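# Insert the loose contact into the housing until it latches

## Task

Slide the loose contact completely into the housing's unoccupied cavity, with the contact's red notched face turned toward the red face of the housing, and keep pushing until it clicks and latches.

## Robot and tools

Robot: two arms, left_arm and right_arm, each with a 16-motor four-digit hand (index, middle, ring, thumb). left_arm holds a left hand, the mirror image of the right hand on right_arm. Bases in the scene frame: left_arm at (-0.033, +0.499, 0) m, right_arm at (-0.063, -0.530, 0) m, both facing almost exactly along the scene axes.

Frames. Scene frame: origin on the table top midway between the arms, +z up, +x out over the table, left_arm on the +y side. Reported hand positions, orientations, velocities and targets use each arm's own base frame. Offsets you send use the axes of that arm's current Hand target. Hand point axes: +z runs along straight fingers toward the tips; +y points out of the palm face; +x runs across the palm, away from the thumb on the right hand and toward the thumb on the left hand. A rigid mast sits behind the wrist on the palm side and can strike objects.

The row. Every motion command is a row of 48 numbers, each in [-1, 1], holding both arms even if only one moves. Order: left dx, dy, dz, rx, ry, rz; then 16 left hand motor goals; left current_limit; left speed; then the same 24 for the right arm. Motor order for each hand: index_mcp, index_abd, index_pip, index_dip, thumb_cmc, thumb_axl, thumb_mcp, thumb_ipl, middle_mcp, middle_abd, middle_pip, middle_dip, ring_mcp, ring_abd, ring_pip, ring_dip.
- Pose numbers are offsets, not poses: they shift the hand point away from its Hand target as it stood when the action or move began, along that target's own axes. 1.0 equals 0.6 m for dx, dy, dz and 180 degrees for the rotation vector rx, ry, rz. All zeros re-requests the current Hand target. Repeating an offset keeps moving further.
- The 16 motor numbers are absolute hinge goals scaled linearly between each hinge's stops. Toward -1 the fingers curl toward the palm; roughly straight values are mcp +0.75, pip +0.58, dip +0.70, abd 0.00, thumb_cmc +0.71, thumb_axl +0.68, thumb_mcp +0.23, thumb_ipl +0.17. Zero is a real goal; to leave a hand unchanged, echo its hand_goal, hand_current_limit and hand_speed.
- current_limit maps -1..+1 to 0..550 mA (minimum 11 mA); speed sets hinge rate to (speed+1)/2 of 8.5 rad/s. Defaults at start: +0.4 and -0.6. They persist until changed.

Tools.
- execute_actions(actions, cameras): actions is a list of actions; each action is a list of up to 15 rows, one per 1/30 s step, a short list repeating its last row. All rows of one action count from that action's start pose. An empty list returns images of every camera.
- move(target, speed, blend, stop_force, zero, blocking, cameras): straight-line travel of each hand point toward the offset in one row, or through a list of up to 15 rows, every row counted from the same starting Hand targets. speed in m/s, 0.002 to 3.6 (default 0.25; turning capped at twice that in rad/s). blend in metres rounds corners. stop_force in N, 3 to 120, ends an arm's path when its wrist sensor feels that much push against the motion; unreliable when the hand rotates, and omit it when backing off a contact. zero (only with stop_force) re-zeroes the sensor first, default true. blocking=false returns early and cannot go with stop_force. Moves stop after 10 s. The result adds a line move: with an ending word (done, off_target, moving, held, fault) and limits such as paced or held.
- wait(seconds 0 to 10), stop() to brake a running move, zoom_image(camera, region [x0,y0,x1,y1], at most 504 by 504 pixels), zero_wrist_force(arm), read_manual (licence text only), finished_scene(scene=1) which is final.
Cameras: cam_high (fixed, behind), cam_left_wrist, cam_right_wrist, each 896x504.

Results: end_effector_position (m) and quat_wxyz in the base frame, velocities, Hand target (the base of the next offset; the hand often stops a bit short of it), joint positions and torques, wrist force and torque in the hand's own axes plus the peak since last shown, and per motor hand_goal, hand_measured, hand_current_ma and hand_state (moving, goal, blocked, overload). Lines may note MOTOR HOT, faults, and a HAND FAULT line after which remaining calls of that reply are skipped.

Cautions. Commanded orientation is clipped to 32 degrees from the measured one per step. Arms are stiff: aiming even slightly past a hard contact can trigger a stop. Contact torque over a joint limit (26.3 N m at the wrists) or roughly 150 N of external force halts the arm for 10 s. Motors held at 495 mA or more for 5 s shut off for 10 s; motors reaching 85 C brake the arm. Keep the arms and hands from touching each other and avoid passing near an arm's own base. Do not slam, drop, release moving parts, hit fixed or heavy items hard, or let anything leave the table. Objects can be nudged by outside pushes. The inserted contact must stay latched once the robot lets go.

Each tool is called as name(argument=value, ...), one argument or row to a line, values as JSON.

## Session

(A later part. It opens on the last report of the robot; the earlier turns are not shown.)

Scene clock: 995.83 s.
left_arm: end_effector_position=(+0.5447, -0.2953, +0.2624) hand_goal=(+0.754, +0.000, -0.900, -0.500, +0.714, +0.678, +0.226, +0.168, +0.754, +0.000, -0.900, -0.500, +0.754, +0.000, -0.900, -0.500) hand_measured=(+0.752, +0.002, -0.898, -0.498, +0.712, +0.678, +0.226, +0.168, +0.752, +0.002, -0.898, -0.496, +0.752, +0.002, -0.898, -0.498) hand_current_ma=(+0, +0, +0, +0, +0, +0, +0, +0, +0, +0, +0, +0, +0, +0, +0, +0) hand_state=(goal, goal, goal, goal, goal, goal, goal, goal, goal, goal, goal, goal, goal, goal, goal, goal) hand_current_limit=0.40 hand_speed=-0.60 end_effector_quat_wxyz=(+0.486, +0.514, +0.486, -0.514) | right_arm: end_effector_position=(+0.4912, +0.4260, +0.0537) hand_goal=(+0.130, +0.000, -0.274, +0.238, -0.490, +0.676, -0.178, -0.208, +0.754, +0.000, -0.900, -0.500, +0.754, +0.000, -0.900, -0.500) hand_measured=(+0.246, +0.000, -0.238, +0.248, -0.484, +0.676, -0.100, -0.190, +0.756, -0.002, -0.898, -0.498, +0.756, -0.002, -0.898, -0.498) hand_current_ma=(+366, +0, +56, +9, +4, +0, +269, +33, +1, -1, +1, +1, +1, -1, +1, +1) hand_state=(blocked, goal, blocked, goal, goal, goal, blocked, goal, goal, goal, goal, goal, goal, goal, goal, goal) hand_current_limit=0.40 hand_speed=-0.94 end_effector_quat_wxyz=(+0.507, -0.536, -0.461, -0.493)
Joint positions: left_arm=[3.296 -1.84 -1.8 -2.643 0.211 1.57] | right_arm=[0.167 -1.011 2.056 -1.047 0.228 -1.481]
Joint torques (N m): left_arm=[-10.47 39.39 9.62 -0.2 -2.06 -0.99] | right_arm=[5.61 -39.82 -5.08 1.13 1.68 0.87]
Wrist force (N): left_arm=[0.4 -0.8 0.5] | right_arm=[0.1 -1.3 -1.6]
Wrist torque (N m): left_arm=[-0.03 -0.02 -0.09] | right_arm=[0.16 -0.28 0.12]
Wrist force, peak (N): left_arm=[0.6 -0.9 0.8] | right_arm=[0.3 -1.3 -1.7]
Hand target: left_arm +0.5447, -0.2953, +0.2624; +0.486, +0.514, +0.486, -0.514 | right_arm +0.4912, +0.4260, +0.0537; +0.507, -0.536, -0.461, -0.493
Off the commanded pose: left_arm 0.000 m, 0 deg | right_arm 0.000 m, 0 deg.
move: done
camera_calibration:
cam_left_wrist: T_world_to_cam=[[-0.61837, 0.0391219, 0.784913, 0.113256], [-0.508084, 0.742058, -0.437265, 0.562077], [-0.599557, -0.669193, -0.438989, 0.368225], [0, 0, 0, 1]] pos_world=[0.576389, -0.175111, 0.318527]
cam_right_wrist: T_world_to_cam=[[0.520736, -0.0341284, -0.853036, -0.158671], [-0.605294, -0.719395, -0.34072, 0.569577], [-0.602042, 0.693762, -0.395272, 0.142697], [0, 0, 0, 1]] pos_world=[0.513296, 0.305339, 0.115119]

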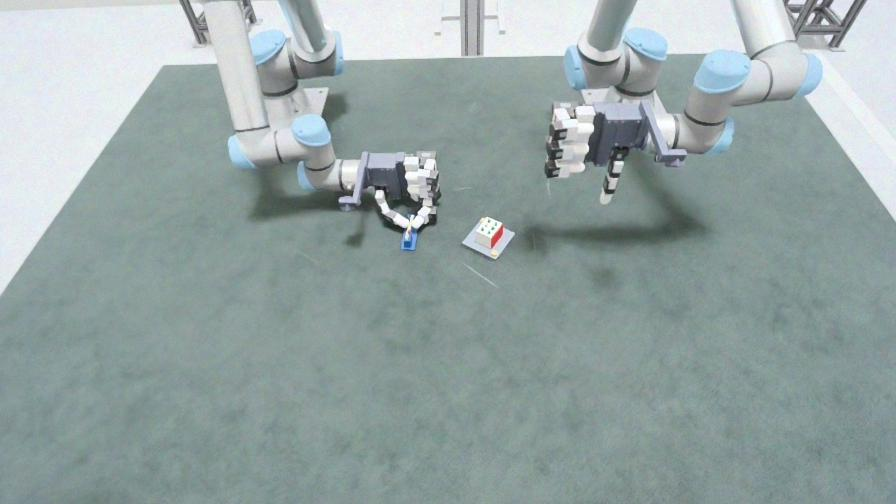

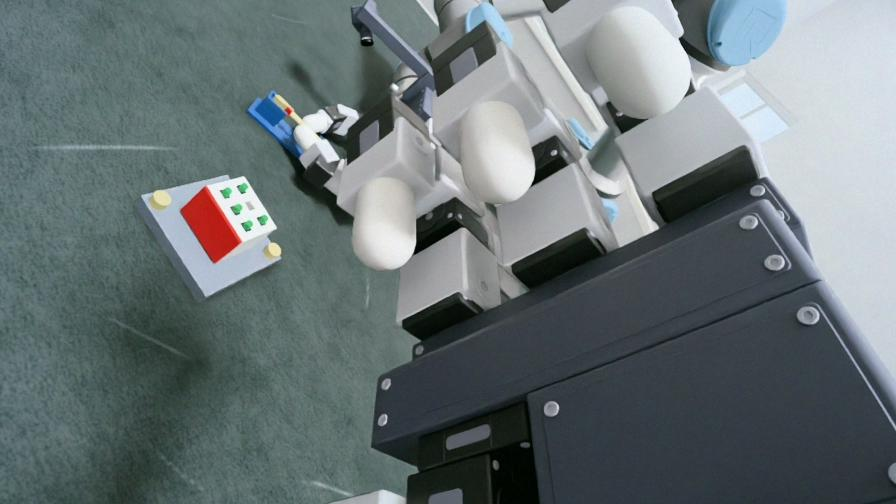

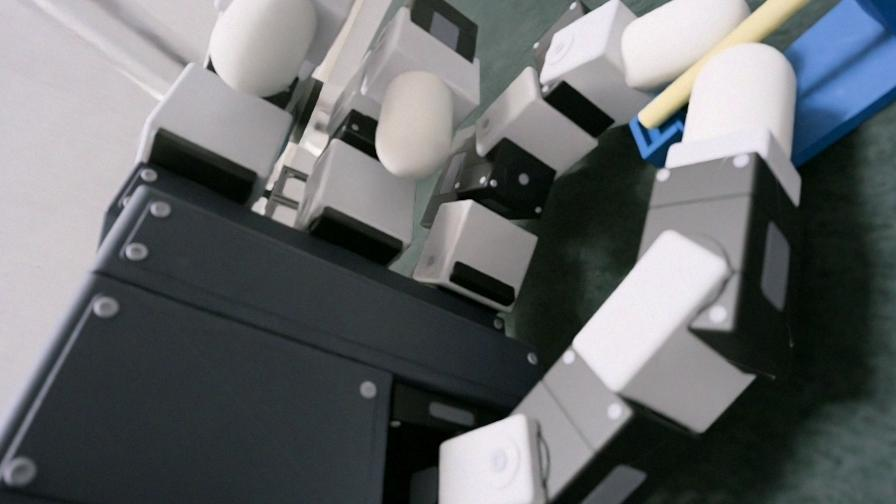

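move(
  target=[0,0,0,0,0,0,0.754,0,-0.9,-0.5,0.714,0.678,0.226,0.168,0.754,0,-0.9,-0.5,0.754,0,-0.9,-0.5,0.4,-0.6,0.0332,-0.0029,0,0,0,0,0.130,0,-0.2745,0.2377,-0.49,0.6766,-0.178,-0.2076,0.754,0,-0.9,-0.5,0.754,0,-0.9,-0.5,0.4,-0.94],
  speed=0.03,
  cameras=["cam_high", "cam_left_wrist", "cam_right_wrist"],
)

zoom_image(
  camera="cam_high",
  region=[390, 205, 440, 255],
)

zoom_image(
  camera="cam_left_wrist",
  region=[240, 80, 340, 160],
)

zoom_image(
  camera="cam_right_wrist",
  region=[560, 0, 896, 190],
)

Scene clock: 1003.67 s.
left_arm: end_effector_position=(+0.5447, -0.2953, +0.2624) hand_goal=(+0.754, +0.000, -0.900, -0.500, +0.714, +0.678, +0.226, +0.168, +0.754, +0.000, -0.900, -0.500, +0.754, +0.000, -0.900, -0.500) hand_measured=(+0.752, +0.002, -0.898, -0.498, +0.712, +0.678, +0.226, +0.168, +0.752, +0.002, -0.898, -0.496, +0.752, +0.002, -0.898, -0.498) hand_current_ma=(+0, +0, +0, +0, +0, +0, +0, +0, +0, +0, +0, +0, +0, +0, +0, +0) hand_state=(goal, goal, goal, goal, goal, goal, goal, goal, goal, goal, goal, goal, goal, goal, goal, goal) hand_current_limit=0.40 hand_speed=-0.60 end_effector_quat_wxyz=(+0.486, +0.514, +0.486, -0.514) | right_arm: end_effector_position=(+0.4912, +0.4260, +0.0738) hand_goal=(+0.130, +0.000, -0.274, +0.238, -0.490, +0.676, -0.178, -0.208, +0.754, +0.000, -0.900, -0.500, +0.754, +0.000, -0.900, -0.500) hand_measured=(+0.246, +0.000, -0.232, +0.252, -0.470, +0.684, -0.110, -0.190, +0.756, -0.002, -0.898, -0.498, +0.756, -0.002, -0.898, -0.498) hand_current_ma=(+363, +0, +70, +15, +23, +8, +222, +34, +1, -1, +1, +1, +1, -1, +1, +1) hand_state=(blocked, goal, blocked, goal, goal, goal, blocked, goal, goal, goal, goal, goal, goal, goal, goal, goal) hand_current_limit=0.40 hand_speed=-0.94 end_effector_quat_wxyz=(+0.507, -0.536, -0.461, -0.493)
Joint positions: left_arm=[3.296 -1.84 -1.8 -2.643 0.211 1.57] | right_arm=[0.167 -1.056 2.052 -0.997 0.228 -1.481]
Joint torques (N m): left_arm=[-10.35 40.68 8.12 -0.4 -1.9 -1.21] | right_arm=[2.33 -25.79 -15.66 -2.26 0.29 -2.18]
Wrist force (N): left_arm=[0.5 -0.8 0.6] | right_arm=[0.2 -1.2 -1.2]
Wrist torque (N m): left_arm=[-0.03 -0.03 -0.09] | right_arm=[0.15 -0.30 0.21]
Wrist force, peak (N): left_arm=[0.4 -1.1 0.7] | right_arm=[0.1 -1.4 -1.8]
Hand target: left_arm +0.5447, -0.2953, +0.2624; +0.486, +0.514, +0.486, -0.514 | right_arm +0.4912, +0.4260, +0.0737; +0.507, -0.536, -0.461, -0.493
Off the commanded pose: left_arm 0.000 m, 0 deg | right_arm 0.000 m, 0 deg.
move: done
camera_calibration:
cam_left_wrist: T_world_to_cam=[[-0.61837, 0.0391219, 0.784913, 0.113256], [-0.508084, 0.742058, -0.437265, 0.562077], [-0.599557, -0.669193, -0.438989, 0.368225], [0, 0, 0, 1]] pos_world=[0.576389, -0.175111, 0.318527]
cam_right_wrist: T_world_to_cam=[[0.520736, -0.0341284, -0.853036, -0.14161], [-0.605294, -0.719395, -0.34072, 0.576392], [-0.602042, 0.693762, -0.395272, 0.150602], [0, 0, 0, 1]] pos_world=[0.513296, 0.305339, 0.135119]

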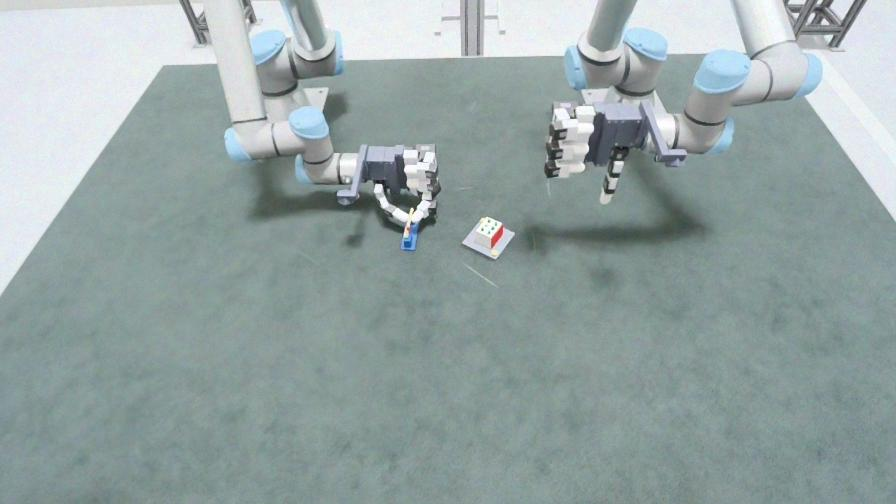

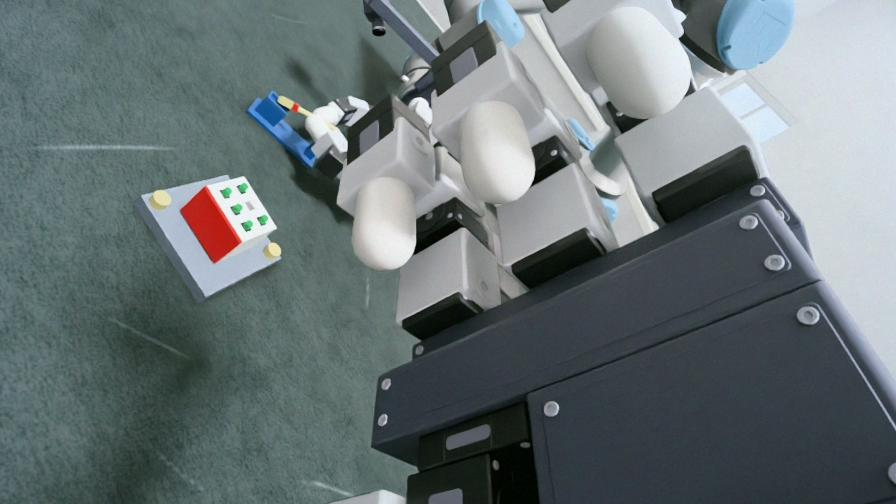

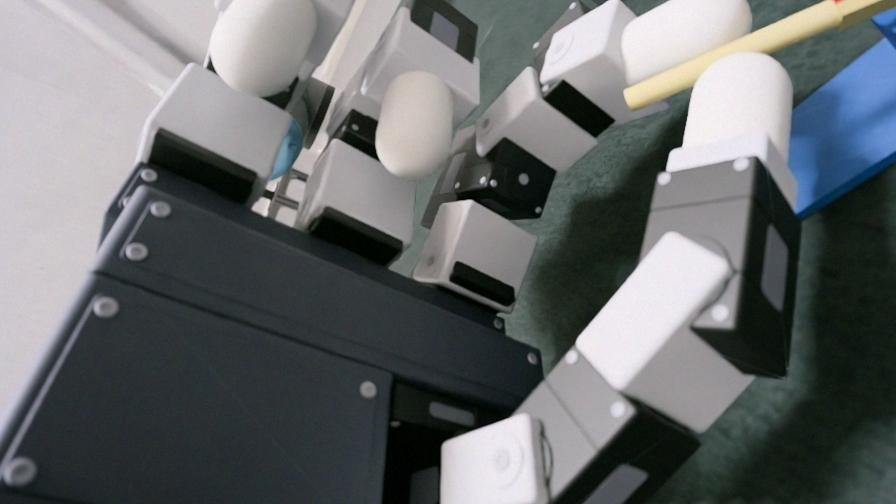

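Scaled by 10.080 from the camera's 896x504 image, which has a finer 1280x720 frame.

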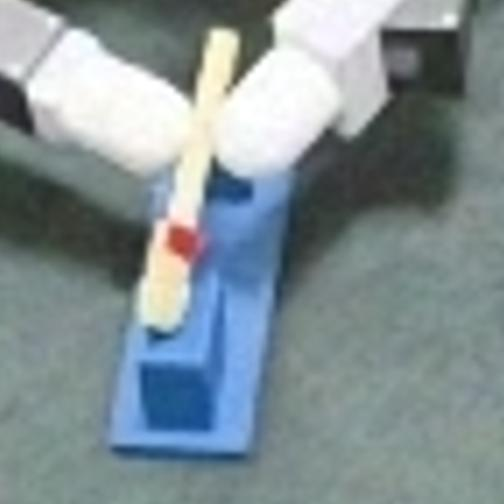

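Scaled by 5.040 from the camera's 896x504 image, which has a finer 1280x720 frame.

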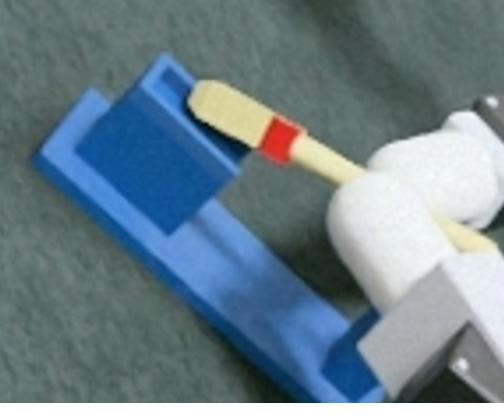

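Scaled by 1.500 from the camera's 896x504 image, which has a finer 1280x720 frame.

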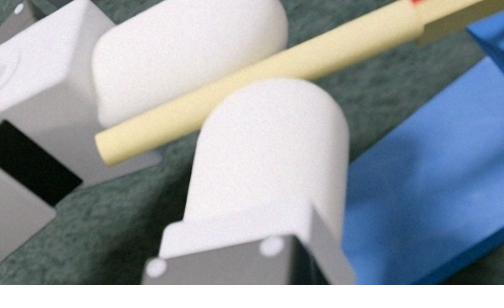

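move(
  target=[0,0,0,0,0,0,0.754,0,-0.9,-0.5,0.714,0.678,0.226,0.168,0.754,0,-0.9,-0.5,0.754,0,-0.9,-0.5,0.4,-0.6,0.1328,-0.0116,0,0,0,0,0.130,0,-0.2745,0.2377,-0.49,0.6766,-0.178,-0.2076,0.754,0,-0.9,-0.5,0.754,0,-0.9,-0.5,0.4,-0.94],
  speed=0.05,
  cameras=["cam_high", "cam_left_wrist", "cam_right_wrist"],
)

zoom_image(
  camera="cam_high",
  region=[380, 170, 440, 230],
)

zoom_image(
  camera="cam_left_wrist",
  region=[260, 40, 380, 140],
)

zoom_image(
  camera="cam_right_wrist",
  region=[560, 0, 896, 190],
)

Scene clock: 1014.70 s.
left_arm: end_effector_position=(+0.5447, -0.2953, +0.2624) hand_goal=(+0.754, +0.000, -0.900, -0.500, +0.714, +0.678, +0.226, +0.168, +0.754, +0.000, -0.900, -0.500, +0.754, +0.000, -0.900, -0.500) hand_measured=(+0.752, +0.002, -0.898, -0.498, +0.712, +0.678, +0.226, +0.168, +0.752, +0.002, -0.898, -0.496, +0.752, +0.002, -0.898, -0.498) hand_current_ma=(+0, +0, +0, +0, +0, +0, +0, +0, +0, +0, +0, +0, +0, +0, +0, +0) hand_state=(goal, goal, goal, goal, goal, goal, goal, goal, goal, goal, goal, goal, goal, goal, goal, goal) hand_current_limit=0.40 hand_speed=-0.60 end_effector_quat_wxyz=(+0.486, +0.514, +0.486, -0.514) | right_arm: end_effector_position=(+0.4913, +0.4260, +0.1538) hand_goal=(+0.130, +0.000, -0.274, +0.238, -0.490, +0.676, -0.178, -0.208, +0.754, +0.000, -0.900, -0.500, +0.754, +0.000, -0.900, -0.500) hand_measured=(+0.246, +0.000, -0.228, +0.256, -0.464, +0.688, -0.120, -0.190, +0.756, -0.002, -0.898, -0.498, +0.756, -0.002, -0.898, -0.498) hand_current_ma=(+363, +0, +82, +20, +35, +15, +172, +34, +1, -1, +1, +1, +1, -1, +1, +1) hand_state=(blocked, goal, blocked, goal, blocked, goal, blocked, goal, goal, goal, goal, goal, goal, goal, goal, goal) hand_current_limit=0.40 hand_speed=-0.94 end_effector_quat_wxyz=(+0.507, -0.536, -0.461, -0.493)
Joint positions: left_arm=[3.296 -1.84 -1.8 -2.643 0.211 1.57] | right_arm=[0.167 -1.22 2.008 -0.791 0.228 -1.481]
Joint torques (N m): left_arm=[-9.53 40.13 8.81 -0.47 -2.06 -1.17] | right_arm=[-8.19 -22.95 -10.38 -2.15 -1.54 -1.66]
Wrist force (N): left_arm=[0.6 -1.0 0.6] | right_arm=[0.0 -1.3 -1.3]
Wrist torque (N m): left_arm=[-0.05 -0.05 -0.08] | right_arm=[0.14 -0.29 0.21]
Wrist force, peak (N): left_arm=[0.4 -1.2 0.5] | right_arm=[0.7 -1.5 -1.3]
Hand target: left_arm +0.5447, -0.2953, +0.2624; +0.486, +0.514, +0.486, -0.514 | right_arm +0.4913, +0.4260, +0.1537; +0.507, -0.536, -0.461, -0.493
Off the commanded pose: left_arm 0.000 m, 0 deg | right_arm 0.000 m, 0 deg.
move: done
camera_calibration:
cam_left_wrist: T_world_to_cam=[[-0.61837, 0.0391219, 0.784913, 0.113256], [-0.508084, 0.742058, -0.437265, 0.562077], [-0.599557, -0.669193, -0.438989, 0.368225], [0, 0, 0, 1]] pos_world=[0.576389, -0.175111, 0.318527]
cam_right_wrist: T_world_to_cam=[[0.52087, -0.0340882, -0.852955, -0.0735214], [-0.605202, -0.719423, -0.340825, 0.603621], [-0.602017, 0.693736, -0.395356, 0.182366], [0, 0, 0, 1]] pos_world=[0.513396, 0.305239, 0.215118]

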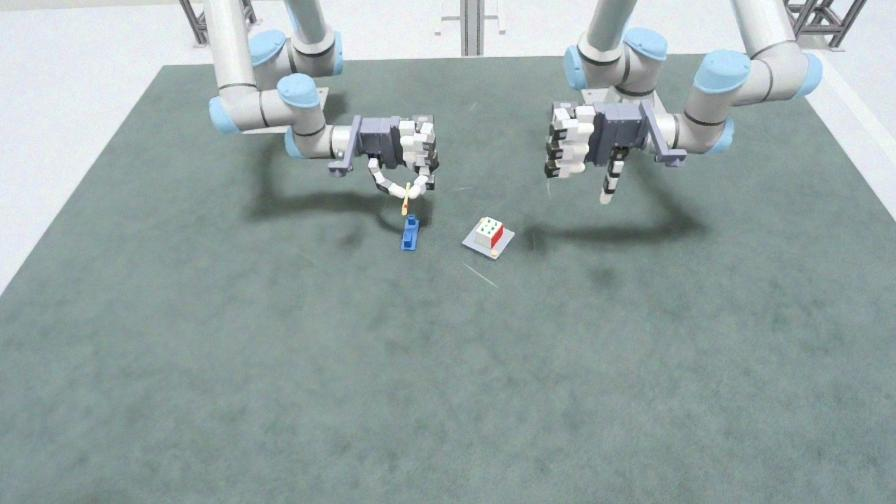

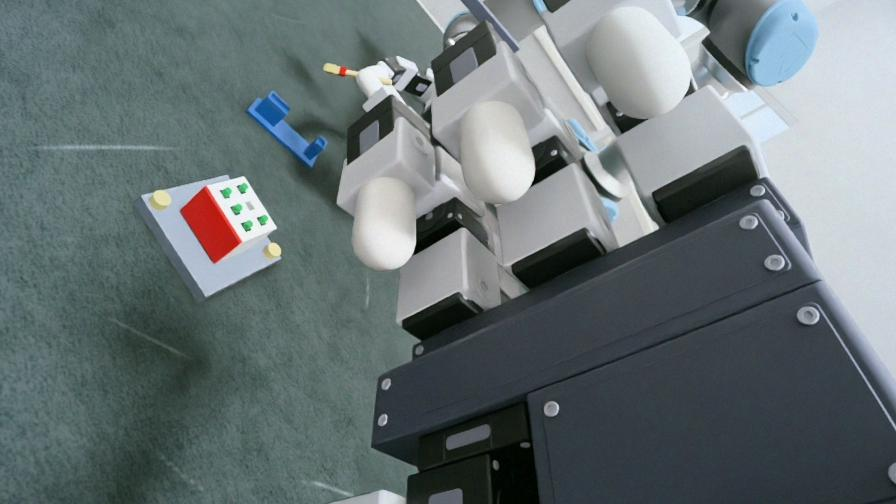

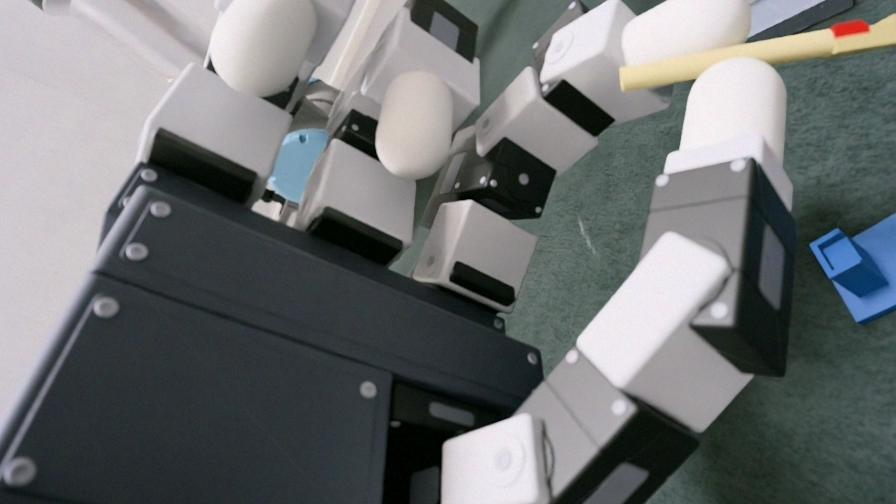

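Scaled by 8.400 from the camera's 896x504 image, which has a finer 1280x720 frame.

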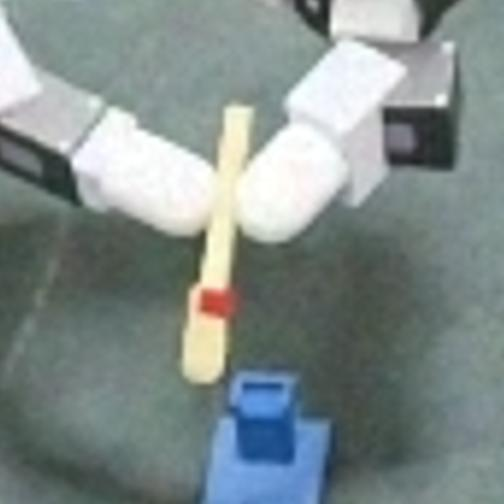

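Scaled by 4.200 from the camera's 896x504 image, which has a finer 1280x720 frame.

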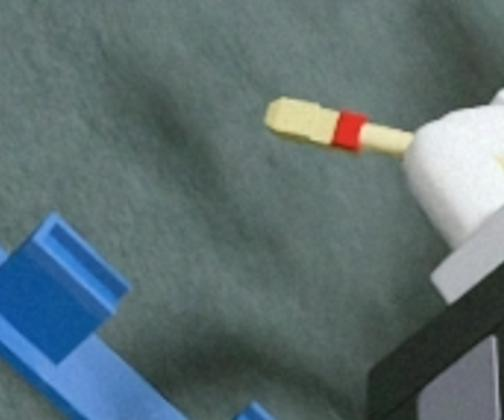

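Scaled by 1.500 from the camera's 896x504 image, which has a finer 1280x720 frame.

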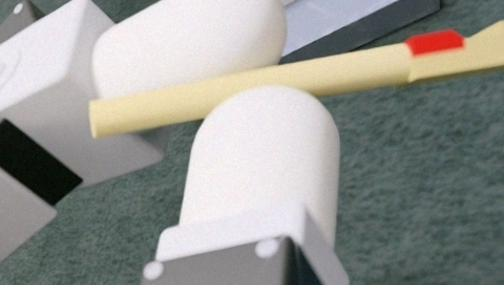

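move(
  target=[0,0,0,0,0,0,0.754,0,-0.9,-0.5,0.714,0.678,0.226,0.168,0.754,0,-0.9,-0.5,0.754,0,-0.9,-0.5,0.4,-0.6,0.0145,0.0453,0,0,0,0.2889,0.130,0,-0.2745,0.2377,-0.49,0.6766,-0.178,-0.2076,0.754,0,-0.9,-0.5,0.754,0,-0.9,-0.5,0.4,-0.94],
  speed=0.1,
  cameras=["cam_high", "cam_left_wrist", "cam_right_wrist"],
)

zoom_image(
  camera="cam_high",
  region=[380, 170, 440, 230],
)

zoom_image(
  camera="cam_left_wrist",
  region=[260, 40, 380, 140],
)

zoom_image(
  camera="cam_right_wrist",
  region=[560, 0, 896, 190],
)

Scene clock: 1052.87 s.
left_arm: end_effector_position=(+0.5447, -0.2953, +0.2624) hand_goal=(+0.754, +0.000, -0.900, -0.500, +0.714, +0.678, +0.226, +0.168, +0.754, +0.000, -0.900, -0.500, +0.754, +0.000, -0.900, -0.500) hand_measured=(+0.752, +0.002, -0.898, -0.498, +0.712, +0.678, +0.226, +0.168, +0.752, +0.002, -0.898, -0.496, +0.752, +0.002, -0.898, -0.498) hand_current_ma=(+0, +0, +0, +0, +0, +0, +0, +0, +0, +0, +0, +0, +0, +0, +0, +0) hand_state=(goal, goal, goal, goal, goal, goal, goal, goal, goal, goal, goal, goal, goal, goal, goal, goal) hand_current_limit=0.40 hand_speed=-0.60 end_effector_quat_wxyz=(+0.486, +0.514, +0.486, -0.514) | right_arm: end_effector_position=(+0.5191, +0.4242, +0.1599) hand_goal=(+0.130, +0.000, -0.274, +0.238, -0.490, +0.676, -0.178, -0.208, +0.754, +0.000, -0.900, -0.500, +0.754, +0.000, -0.900, -0.500) hand_measured=(+0.244, -0.002, -0.226, +0.258, -0.464, +0.688, -0.120, -0.190, +0.750, -0.002, -0.898, -0.498, +0.750, -0.002, -0.898, -0.498) hand_current_ma=(+351, -1, +88, +22, +36, +15, +171, +34, -2, -1, +1, +1, -2, -1, +1, +1) hand_state=(blocked, goal, blocked, goal, blocked, goal, blocked, goal, goal, goal, goal, goal, goal, goal, goal, goal) hand_current_limit=0.40 hand_speed=-0.94 end_effector_quat_wxyz=(+0.672, -0.684, -0.180, -0.221)
Joint positions: left_arm=[3.296 -1.84 -1.8 -2.643 0.211 1.57] | right_arm=[0.13 -1.165 1.729 -0.567 0.19 -0.573]
Joint torques (N m): left_arm=[-10.51 39.94 7.69 -0.68 -1.97 -1.16] | right_arm=[-5.2 -47.01 -12.21 -1.7 -1.14 -1.74]
Wrist force (N): left_arm=[0.4 -0.7 0.4] | right_arm=[-0.2 -1.1 -1.5]
Wrist torque (N m): left_arm=[0.00 -0.03 -0.10] | right_arm=[0.01 -0.22 0.02]
Wrist force, peak (N): left_arm=[0.6 -1.0 0.7] | right_arm=[-0.3 -1.6 -1.6]
Hand target: left_arm +0.5447, -0.2953, +0.2624; +0.486, +0.514, +0.486, -0.514 | right_arm +0.5191, +0.4243, +0.1600; +0.672, -0.684, -0.180, -0.221
Off the commanded pose: left_arm 0.000 m, 0 deg | right_arm 0.000 m, 0 deg.
move: done
camera_calibration:
cam_left_wrist: T_world_to_cam=[[-0.61837, 0.0391219, 0.784913, 0.113256], [-0.508084, 0.742058, -0.437265, 0.562077], [-0.599557, -0.669193, -0.438989, 0.368225], [0, 0, 0, 1]] pos_world=[0.576389, -0.175111, 0.318527]
cam_right_wrist: T_world_to_cam=[[-0.350499, 0.0188576, -0.936373, 0.360355], [-0.657939, -0.716494, 0.231847, 0.555885], [-0.666534, 0.697339, 0.263537, 0.12923], [0, 0, 0, 1]] pos_world=[0.578178, 0.301376, 0.17449]

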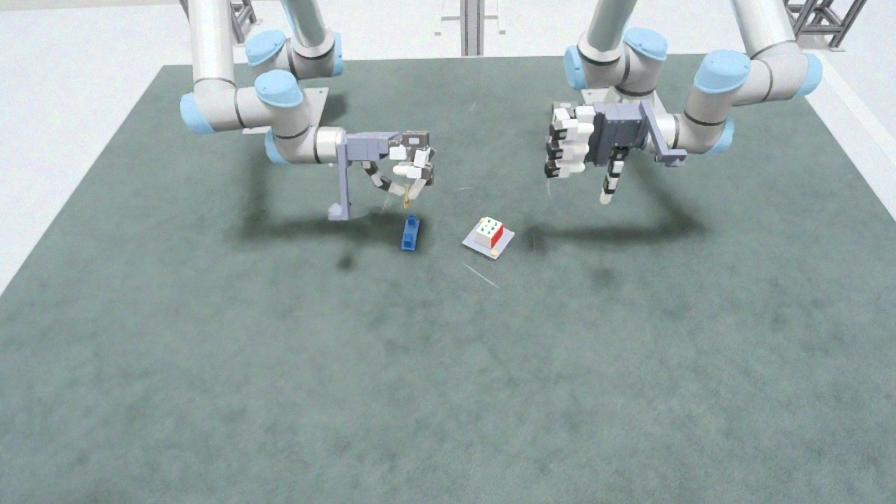

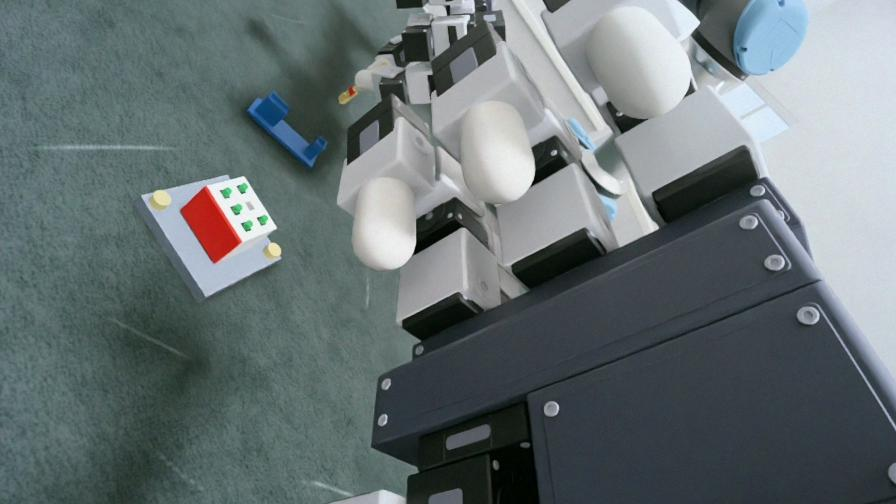

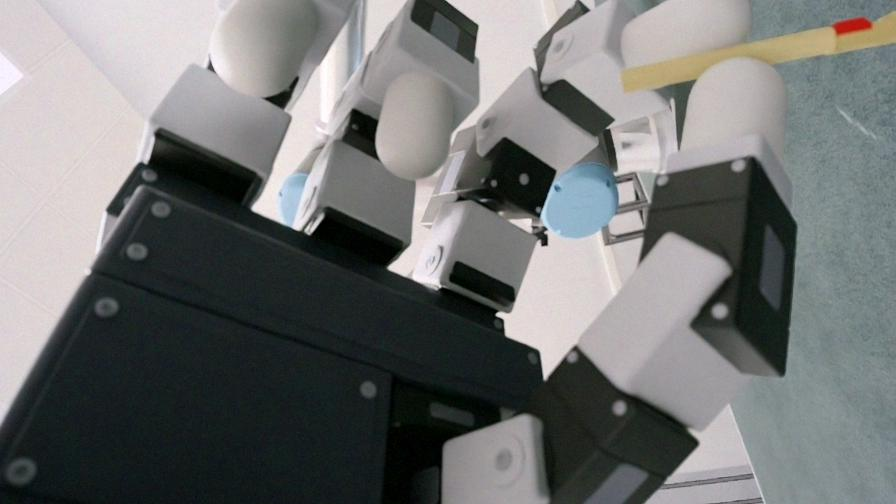

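Scaled by 8.400 from the camera's 896x504 image, which has a finer 1280x720 frame.

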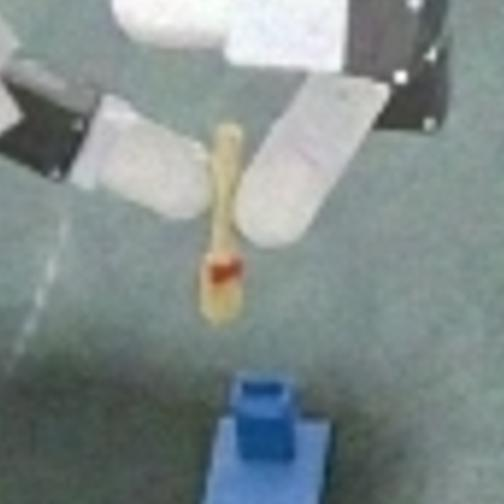

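Scaled by 4.200 from the camera's 896x504 image, which has a finer 1280x720 frame.

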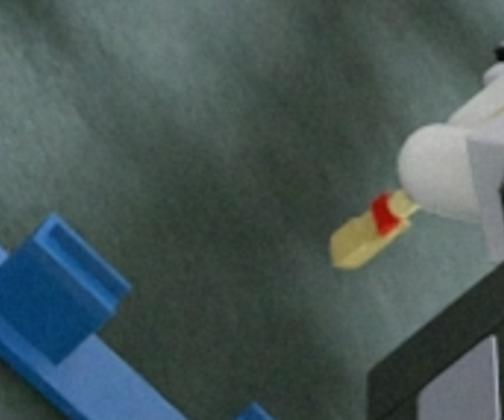

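Scaled by 1.500 from the camera's 896x504 image, which has a finer 1280x720 frame.

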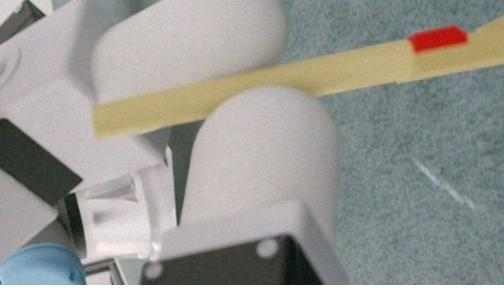

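move(
  target=[
    [0,0,-0.1667,0,0,0,0.754,0,-0.9,-0.5,0.714,0.678,0.226,0.168,0.754,0,-0.9,-0.5,0.754,0,-0.9,-0.5,0.4,-0.6,0.025,0.02,0.08,-0.03,0.045,0,0.130,0,-0.2745,0.2377,-0.49,0.6766,-0.178,-0.2076,0.754,0,-0.9,-0.5,0.754,0,-0.9,-0.5,0.4,-0.94],
    [0,0,-0.1667,0,0,0,0.754,0,-0.9,-0.5,0.714,0.678,0.226,0.168,0.754,0,-0.9,-0.5,0.754,0,-0.9,-0.5,0.4,-0.6,0.0503,-0.0038,0.2848,-0.0925,0.1427,0,0.130,0,-0.2745,0.2377,-0.49,0.6766,-0.178,-0.2076,0.754,0,-0.9,-0.5,0.754,0,-0.9,-0.5,0.4,-0.94],
  ],
  speed=0.1,
  blend=[0.03,0],
  cameras=["cam_high", "cam_left_wrist", "cam_right_wrist"],
)

zoom_image(
  camera="cam_high",
  region=[440, 170, 530, 260],
)

zoom_image(
  camera="cam_left_wrist",
  region=[180, 60, 340, 240],
)

zoom_image(
  camera="cam_right_wrist",
  region=[560, 0, 896, 190],
)

Scene clock: 1112.43 s.
left_arm: end_effector_position=(+0.5503, -0.1954, +0.2624) hand_goal=(+0.754, +0.000, -0.900, -0.500, +0.714, +0.678, +0.226, +0.168, +0.754, +0.000, -0.900, -0.500, +0.754, +0.000, -0.900, -0.500) hand_measured=(+0.752, +0.002, -0.898, -0.498, +0.712, +0.678, +0.226, +0.168, +0.752, +0.002, -0.898, -0.496, +0.752, +0.002, -0.898, -0.498) hand_current_ma=(+0, +0, +0, +0, +0, +0, +0, +0, +0, +0, +0, +0, +0, +0, +0, +0) hand_state=(goal, goal, goal, goal, goal, goal, goal, goal, goal, goal, goal, goal, goal, goal, goal, goal) hand_current_limit=0.40 hand_speed=-0.60 end_effector_quat_wxyz=(+0.486, +0.514, +0.486, -0.514) | right_arm: end_effector_position=(+0.5534, +0.5934, +0.1783) hand_goal=(+0.130, +0.000, -0.274, +0.238, -0.490, +0.676, -0.178, -0.208, +0.754, +0.000, -0.900, -0.500, +0.754, +0.000, -0.900, -0.500) hand_measured=(+0.244, -0.002, -0.226, +0.258, -0.464, +0.688, -0.120, -0.190, +0.750, -0.002, -0.898, -0.498, +0.750, -0.002, -0.898, -0.498) hand_current_ma=(+350, -1, +89, +22, +36, +15, +171, +34, -2, -1, +1, +1, -2, -1, +1, +1) hand_state=(blocked, goal, blocked, goal, blocked, goal, blocked, goal, goal, goal, goal, goal, goal, goal, goal, goal) hand_current_limit=0.40 hand_speed=-0.94 end_effector_quat_wxyz=(-0.590, +0.707, -0.007, +0.391)
Joint positions: left_arm=[3.504 -1.847 -1.79 -2.646 0.418 1.57] | right_arm=[0.573 -1.051 1.498 -0.448 1.168 -0.575]
Joint torques (N m): left_arm=[-10.3 35.06 8.92 0.06 -2.14 1.46] | right_arm=[-6.36 -52.45 -15.85 -3.51 0.73 -1.79]
Wrist force (N): left_arm=[0.3 -0.5 0.6] | right_arm=[-0.2 -0.5 -1.3]
Wrist torque (N m): left_arm=[0.02 -0.04 -0.14] | right_arm=[0.05 -0.21 -0.04]
Wrist force, peak (N): left_arm=[0.4 -0.9 1.7] | right_arm=[-0.6 -0.9 -2.0]
Hand target: left_arm +0.5503, -0.1954, +0.2624; +0.486, +0.514, +0.486, -0.514 | right_arm +0.5535, +0.5934, +0.1784; -0.590, +0.707, -0.007, +0.391
Off the commanded pose: left_arm 0.000 m, 0 deg | right_arm 0.000 m, 0 deg.
move: done
camera_calibration:
cam_left_wrist: T_world_to_cam=[[-0.618323, 0.0391745, 0.784947, 0.112776], [-0.50811, 0.742029, -0.437284, 0.49081], [-0.599583, -0.669223, -0.438909, 0.438422], [0, 0, 0, 1]] pos_world=[0.581988, -0.0752114, 0.318527]
cam_right_wrist: T_world_to_cam=[[-0.292365, 0.194772, -0.936262, 0.249866], [-0.930966, -0.281855, 0.232076, 0.588506], [-0.218688, 0.939479, 0.263731, -0.362217], [0, 0, 0, 1]] pos_world=[0.541718, 0.457502, 0.192889]

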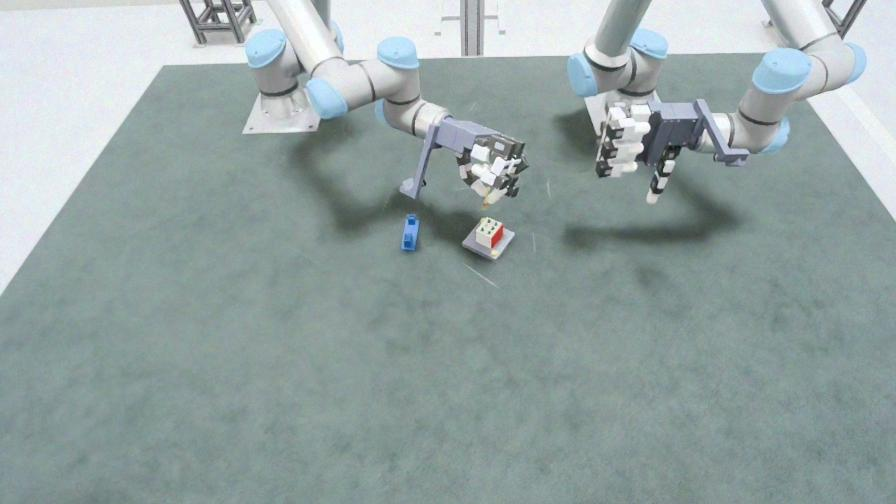

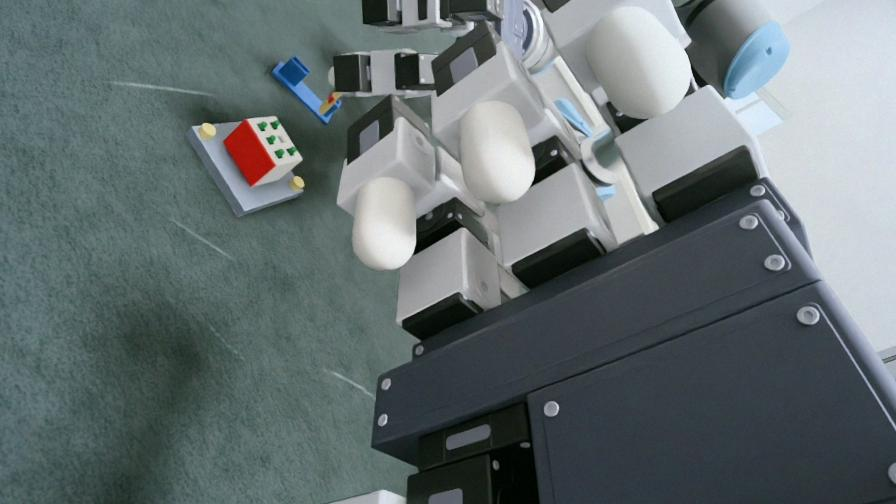

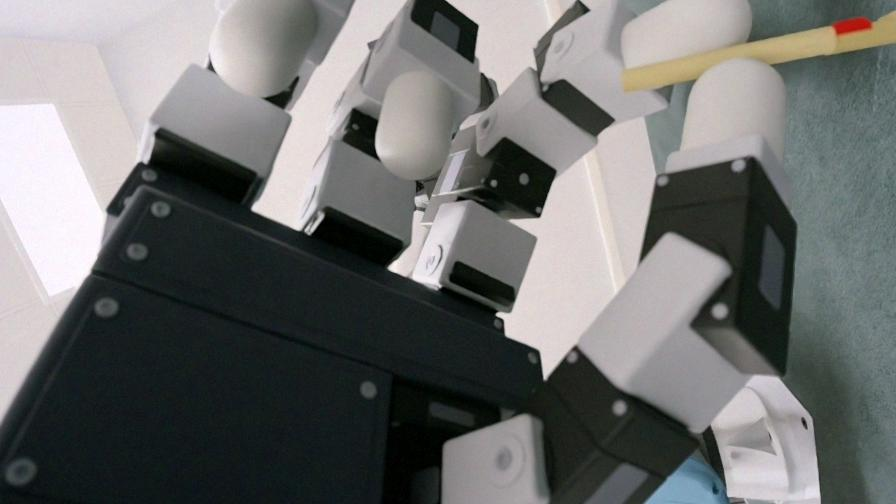

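Scaled by 5.600 from the camera's 896x504 image, which has a finer 1280x720 frame.

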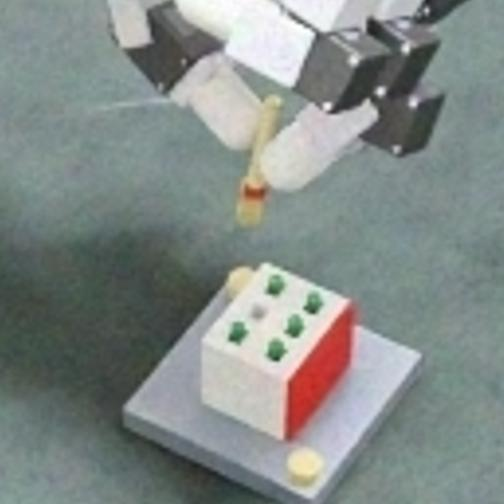

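Scaled by 2.800 from the camera's 896x504 image, which has a finer 1280x720 frame.

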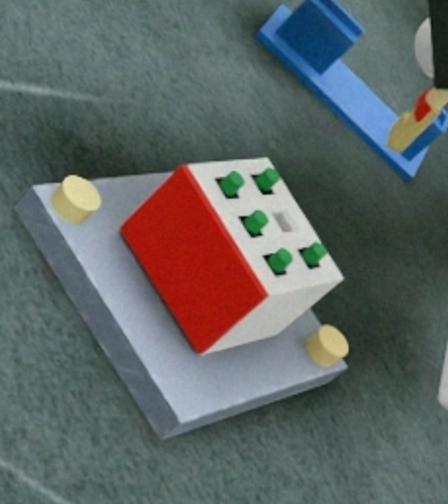

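Scaled by 1.500 from the camera's 896x504 image, which has a finer 1280x720 frame.

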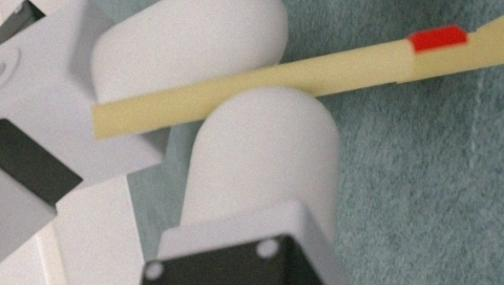

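move(
  target=[0,0,0,0,0,0,0.754,0,-0.9,-0.5,0.714,0.678,0.226,0.168,0.754,0,-0.9,-0.5,0.754,0,-0.9,-0.5,0.4,-0.6,-0.0002,-0.0033,-0.0072,0.0347,0.0225,-0.0112,0.130,0,-0.2745,0.2377,-0.49,0.6766,-0.178,-0.2076,0.754,0,-0.9,-0.5,0.754,0,-0.9,-0.5,0.4,-0.94],
  speed=0.05,
  cameras=["cam_high", "cam_left_wrist", "cam_right_wrist"],
)

zoom_image(
  camera="cam_high",
  region=[450, 170, 520, 240],
)

zoom_image(
  camera="cam_left_wrist",
  region=[220, 60, 350, 190],
)

Scene clock: 1134.13 s.
left_arm: end_effector_position=(+0.5503, -0.1954, +0.2624) hand_goal=(+0.754, +0.000, -0.900, -0.500, +0.714, +0.678, +0.226, +0.168, +0.754, +0.000, -0.900, -0.500, +0.754, +0.000, -0.900, -0.500) hand_measured=(+0.752, +0.002, -0.898, -0.498, +0.712, +0.678, +0.226, +0.168, +0.752, +0.002, -0.898, -0.496, +0.752, +0.002, -0.898, -0.498) hand_current_ma=(+0, +0, +0, +0, +0, +0, +0, +0, +0, +0, +0, +0, +0, +0, +0, +0) hand_state=(goal, goal, goal, goal, goal, goal, goal, goal, goal, goal, goal, goal, goal, goal, goal, goal) hand_current_limit=0.40 hand_speed=-0.60 end_effector_quat_wxyz=(+0.486, +0.514, +0.486, -0.514) | right_arm: end_effector_position=(+0.5500, +0.5904, +0.1800) hand_goal=(+0.130, +0.000, -0.274, +0.238, -0.490, +0.676, -0.178, -0.208, +0.754, +0.000, -0.900, -0.500, +0.754, +0.000, -0.900, -0.500) hand_measured=(+0.244, -0.002, -0.226, +0.258, -0.464, +0.688, -0.120, -0.190, +0.750, -0.002, -0.898, -0.498, +0.750, -0.002, -0.898, -0.498) hand_current_ma=(+349, -1, +89, +22, +36, +15, +171, +34, -2, -1, +1, +1, -2, -1, +1, +1) hand_state=(blocked, goal, blocked, goal, blocked, goal, blocked, goal, goal, goal, goal, goal, goal, goal, goal, goal) hand_current_limit=0.40 hand_speed=-0.94 end_effector_quat_wxyz=(+0.620, -0.659, -0.006, -0.425)
Joint positions: left_arm=[3.504 -1.847 -1.79 -2.646 0.418 1.57] | right_arm=[0.57 -1.074 1.625 -0.693 1.166 -0.554]
Joint torques (N m): left_arm=[-9.25 34.62 8.94 0.42 -2.17 1.17] | right_arm=[-7.6 -43.18 -25 -0.34 -1.66 -0.79]
Wrist force (N): left_arm=[0.4 -0.7 0.6] | right_arm=[-0.4 -0.8 -1.3]
Wrist torque (N m): left_arm=[-0.01 -0.06 -0.13] | right_arm=[0.01 -0.20 -0.06]
Wrist force, peak (N): left_arm=[0.5 -0.9 0.8] | right_arm=[-0.2 -0.7 -1.6]
Hand target: left_arm +0.5503, -0.1954, +0.2624; +0.486, +0.514, +0.486, -0.514 | right_arm +0.5501, +0.5904, +0.1800; +0.620, -0.659, -0.006, -0.425
Off the commanded pose: left_arm 0.000 m, 0 deg | right_arm 0.000 m, 0 deg.
move: done
camera_calibration:
cam_left_wrist: T_world_to_cam=[[-0.61837, 0.0391219, 0.784913, 0.11281], [-0.508084, 0.742058, -0.437265, 0.490791], [-0.599557, -0.669193, -0.438989, 0.438435], [0, 0, 0, 1]] pos_world=[0.581989, -0.0752111, 0.318527]
cam_right_wrist: T_world_to_cam=[[-0.196416, 0.277605, -0.940402, 0.150113], [-0.948541, -0.296742, 0.110519, 0.624495], [-0.248376, 0.913718, 0.321605, -0.339496], [0, 0, 0, 1]] pos_world=[0.537521, 0.453845, 0.181332]

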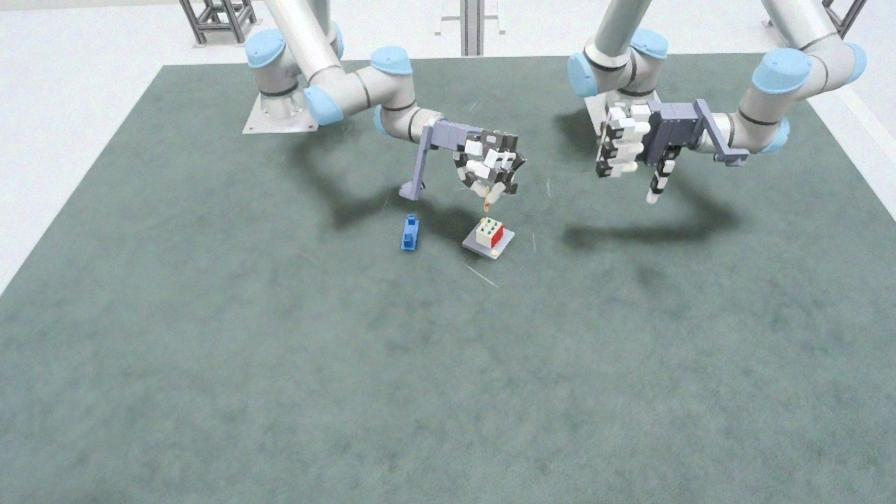

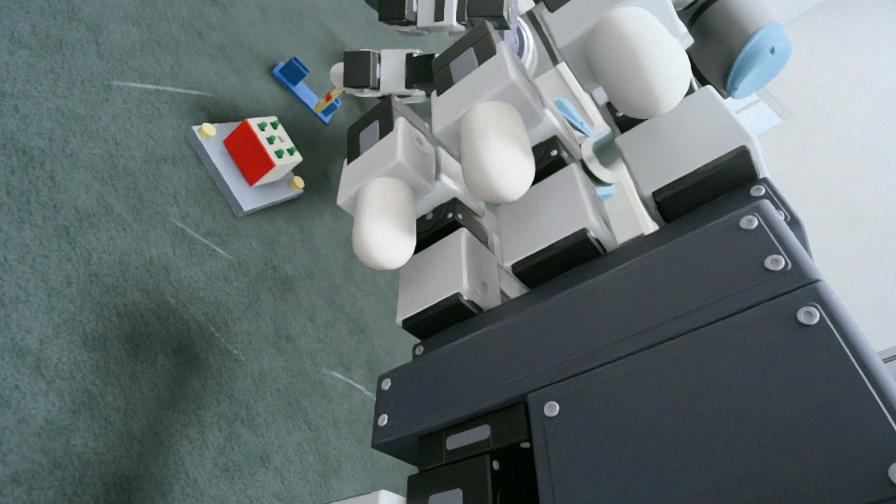

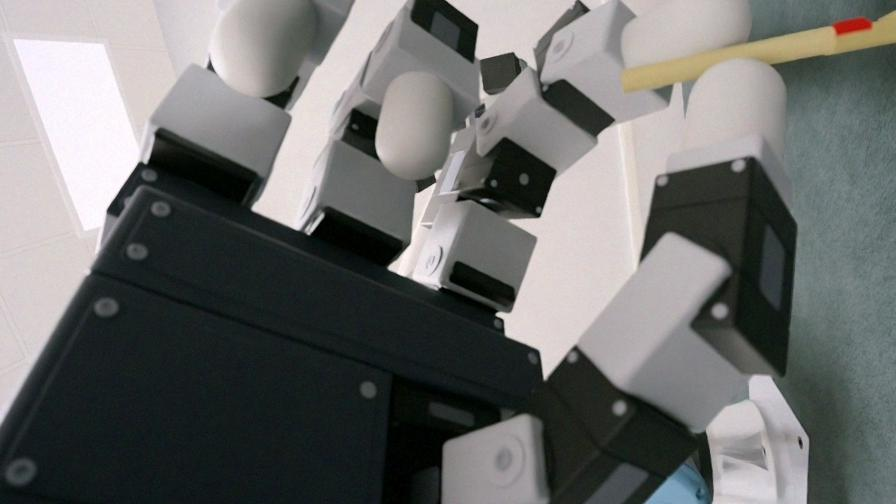

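Scaled by 7.200 from the camera's 896x504 image, which has a finer 1280x720 frame.

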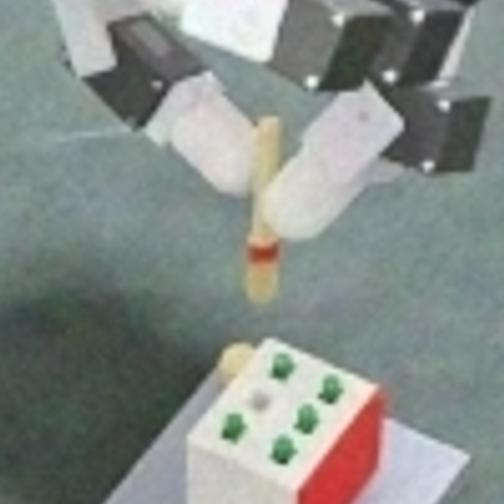

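Scaled by 3.877 from the camera's 896x504 image, which has a finer 1280x720 frame.

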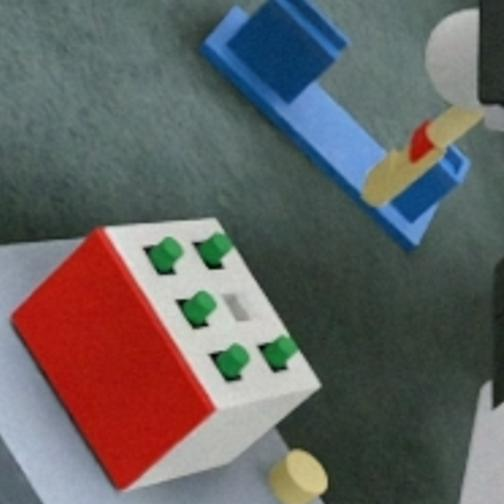

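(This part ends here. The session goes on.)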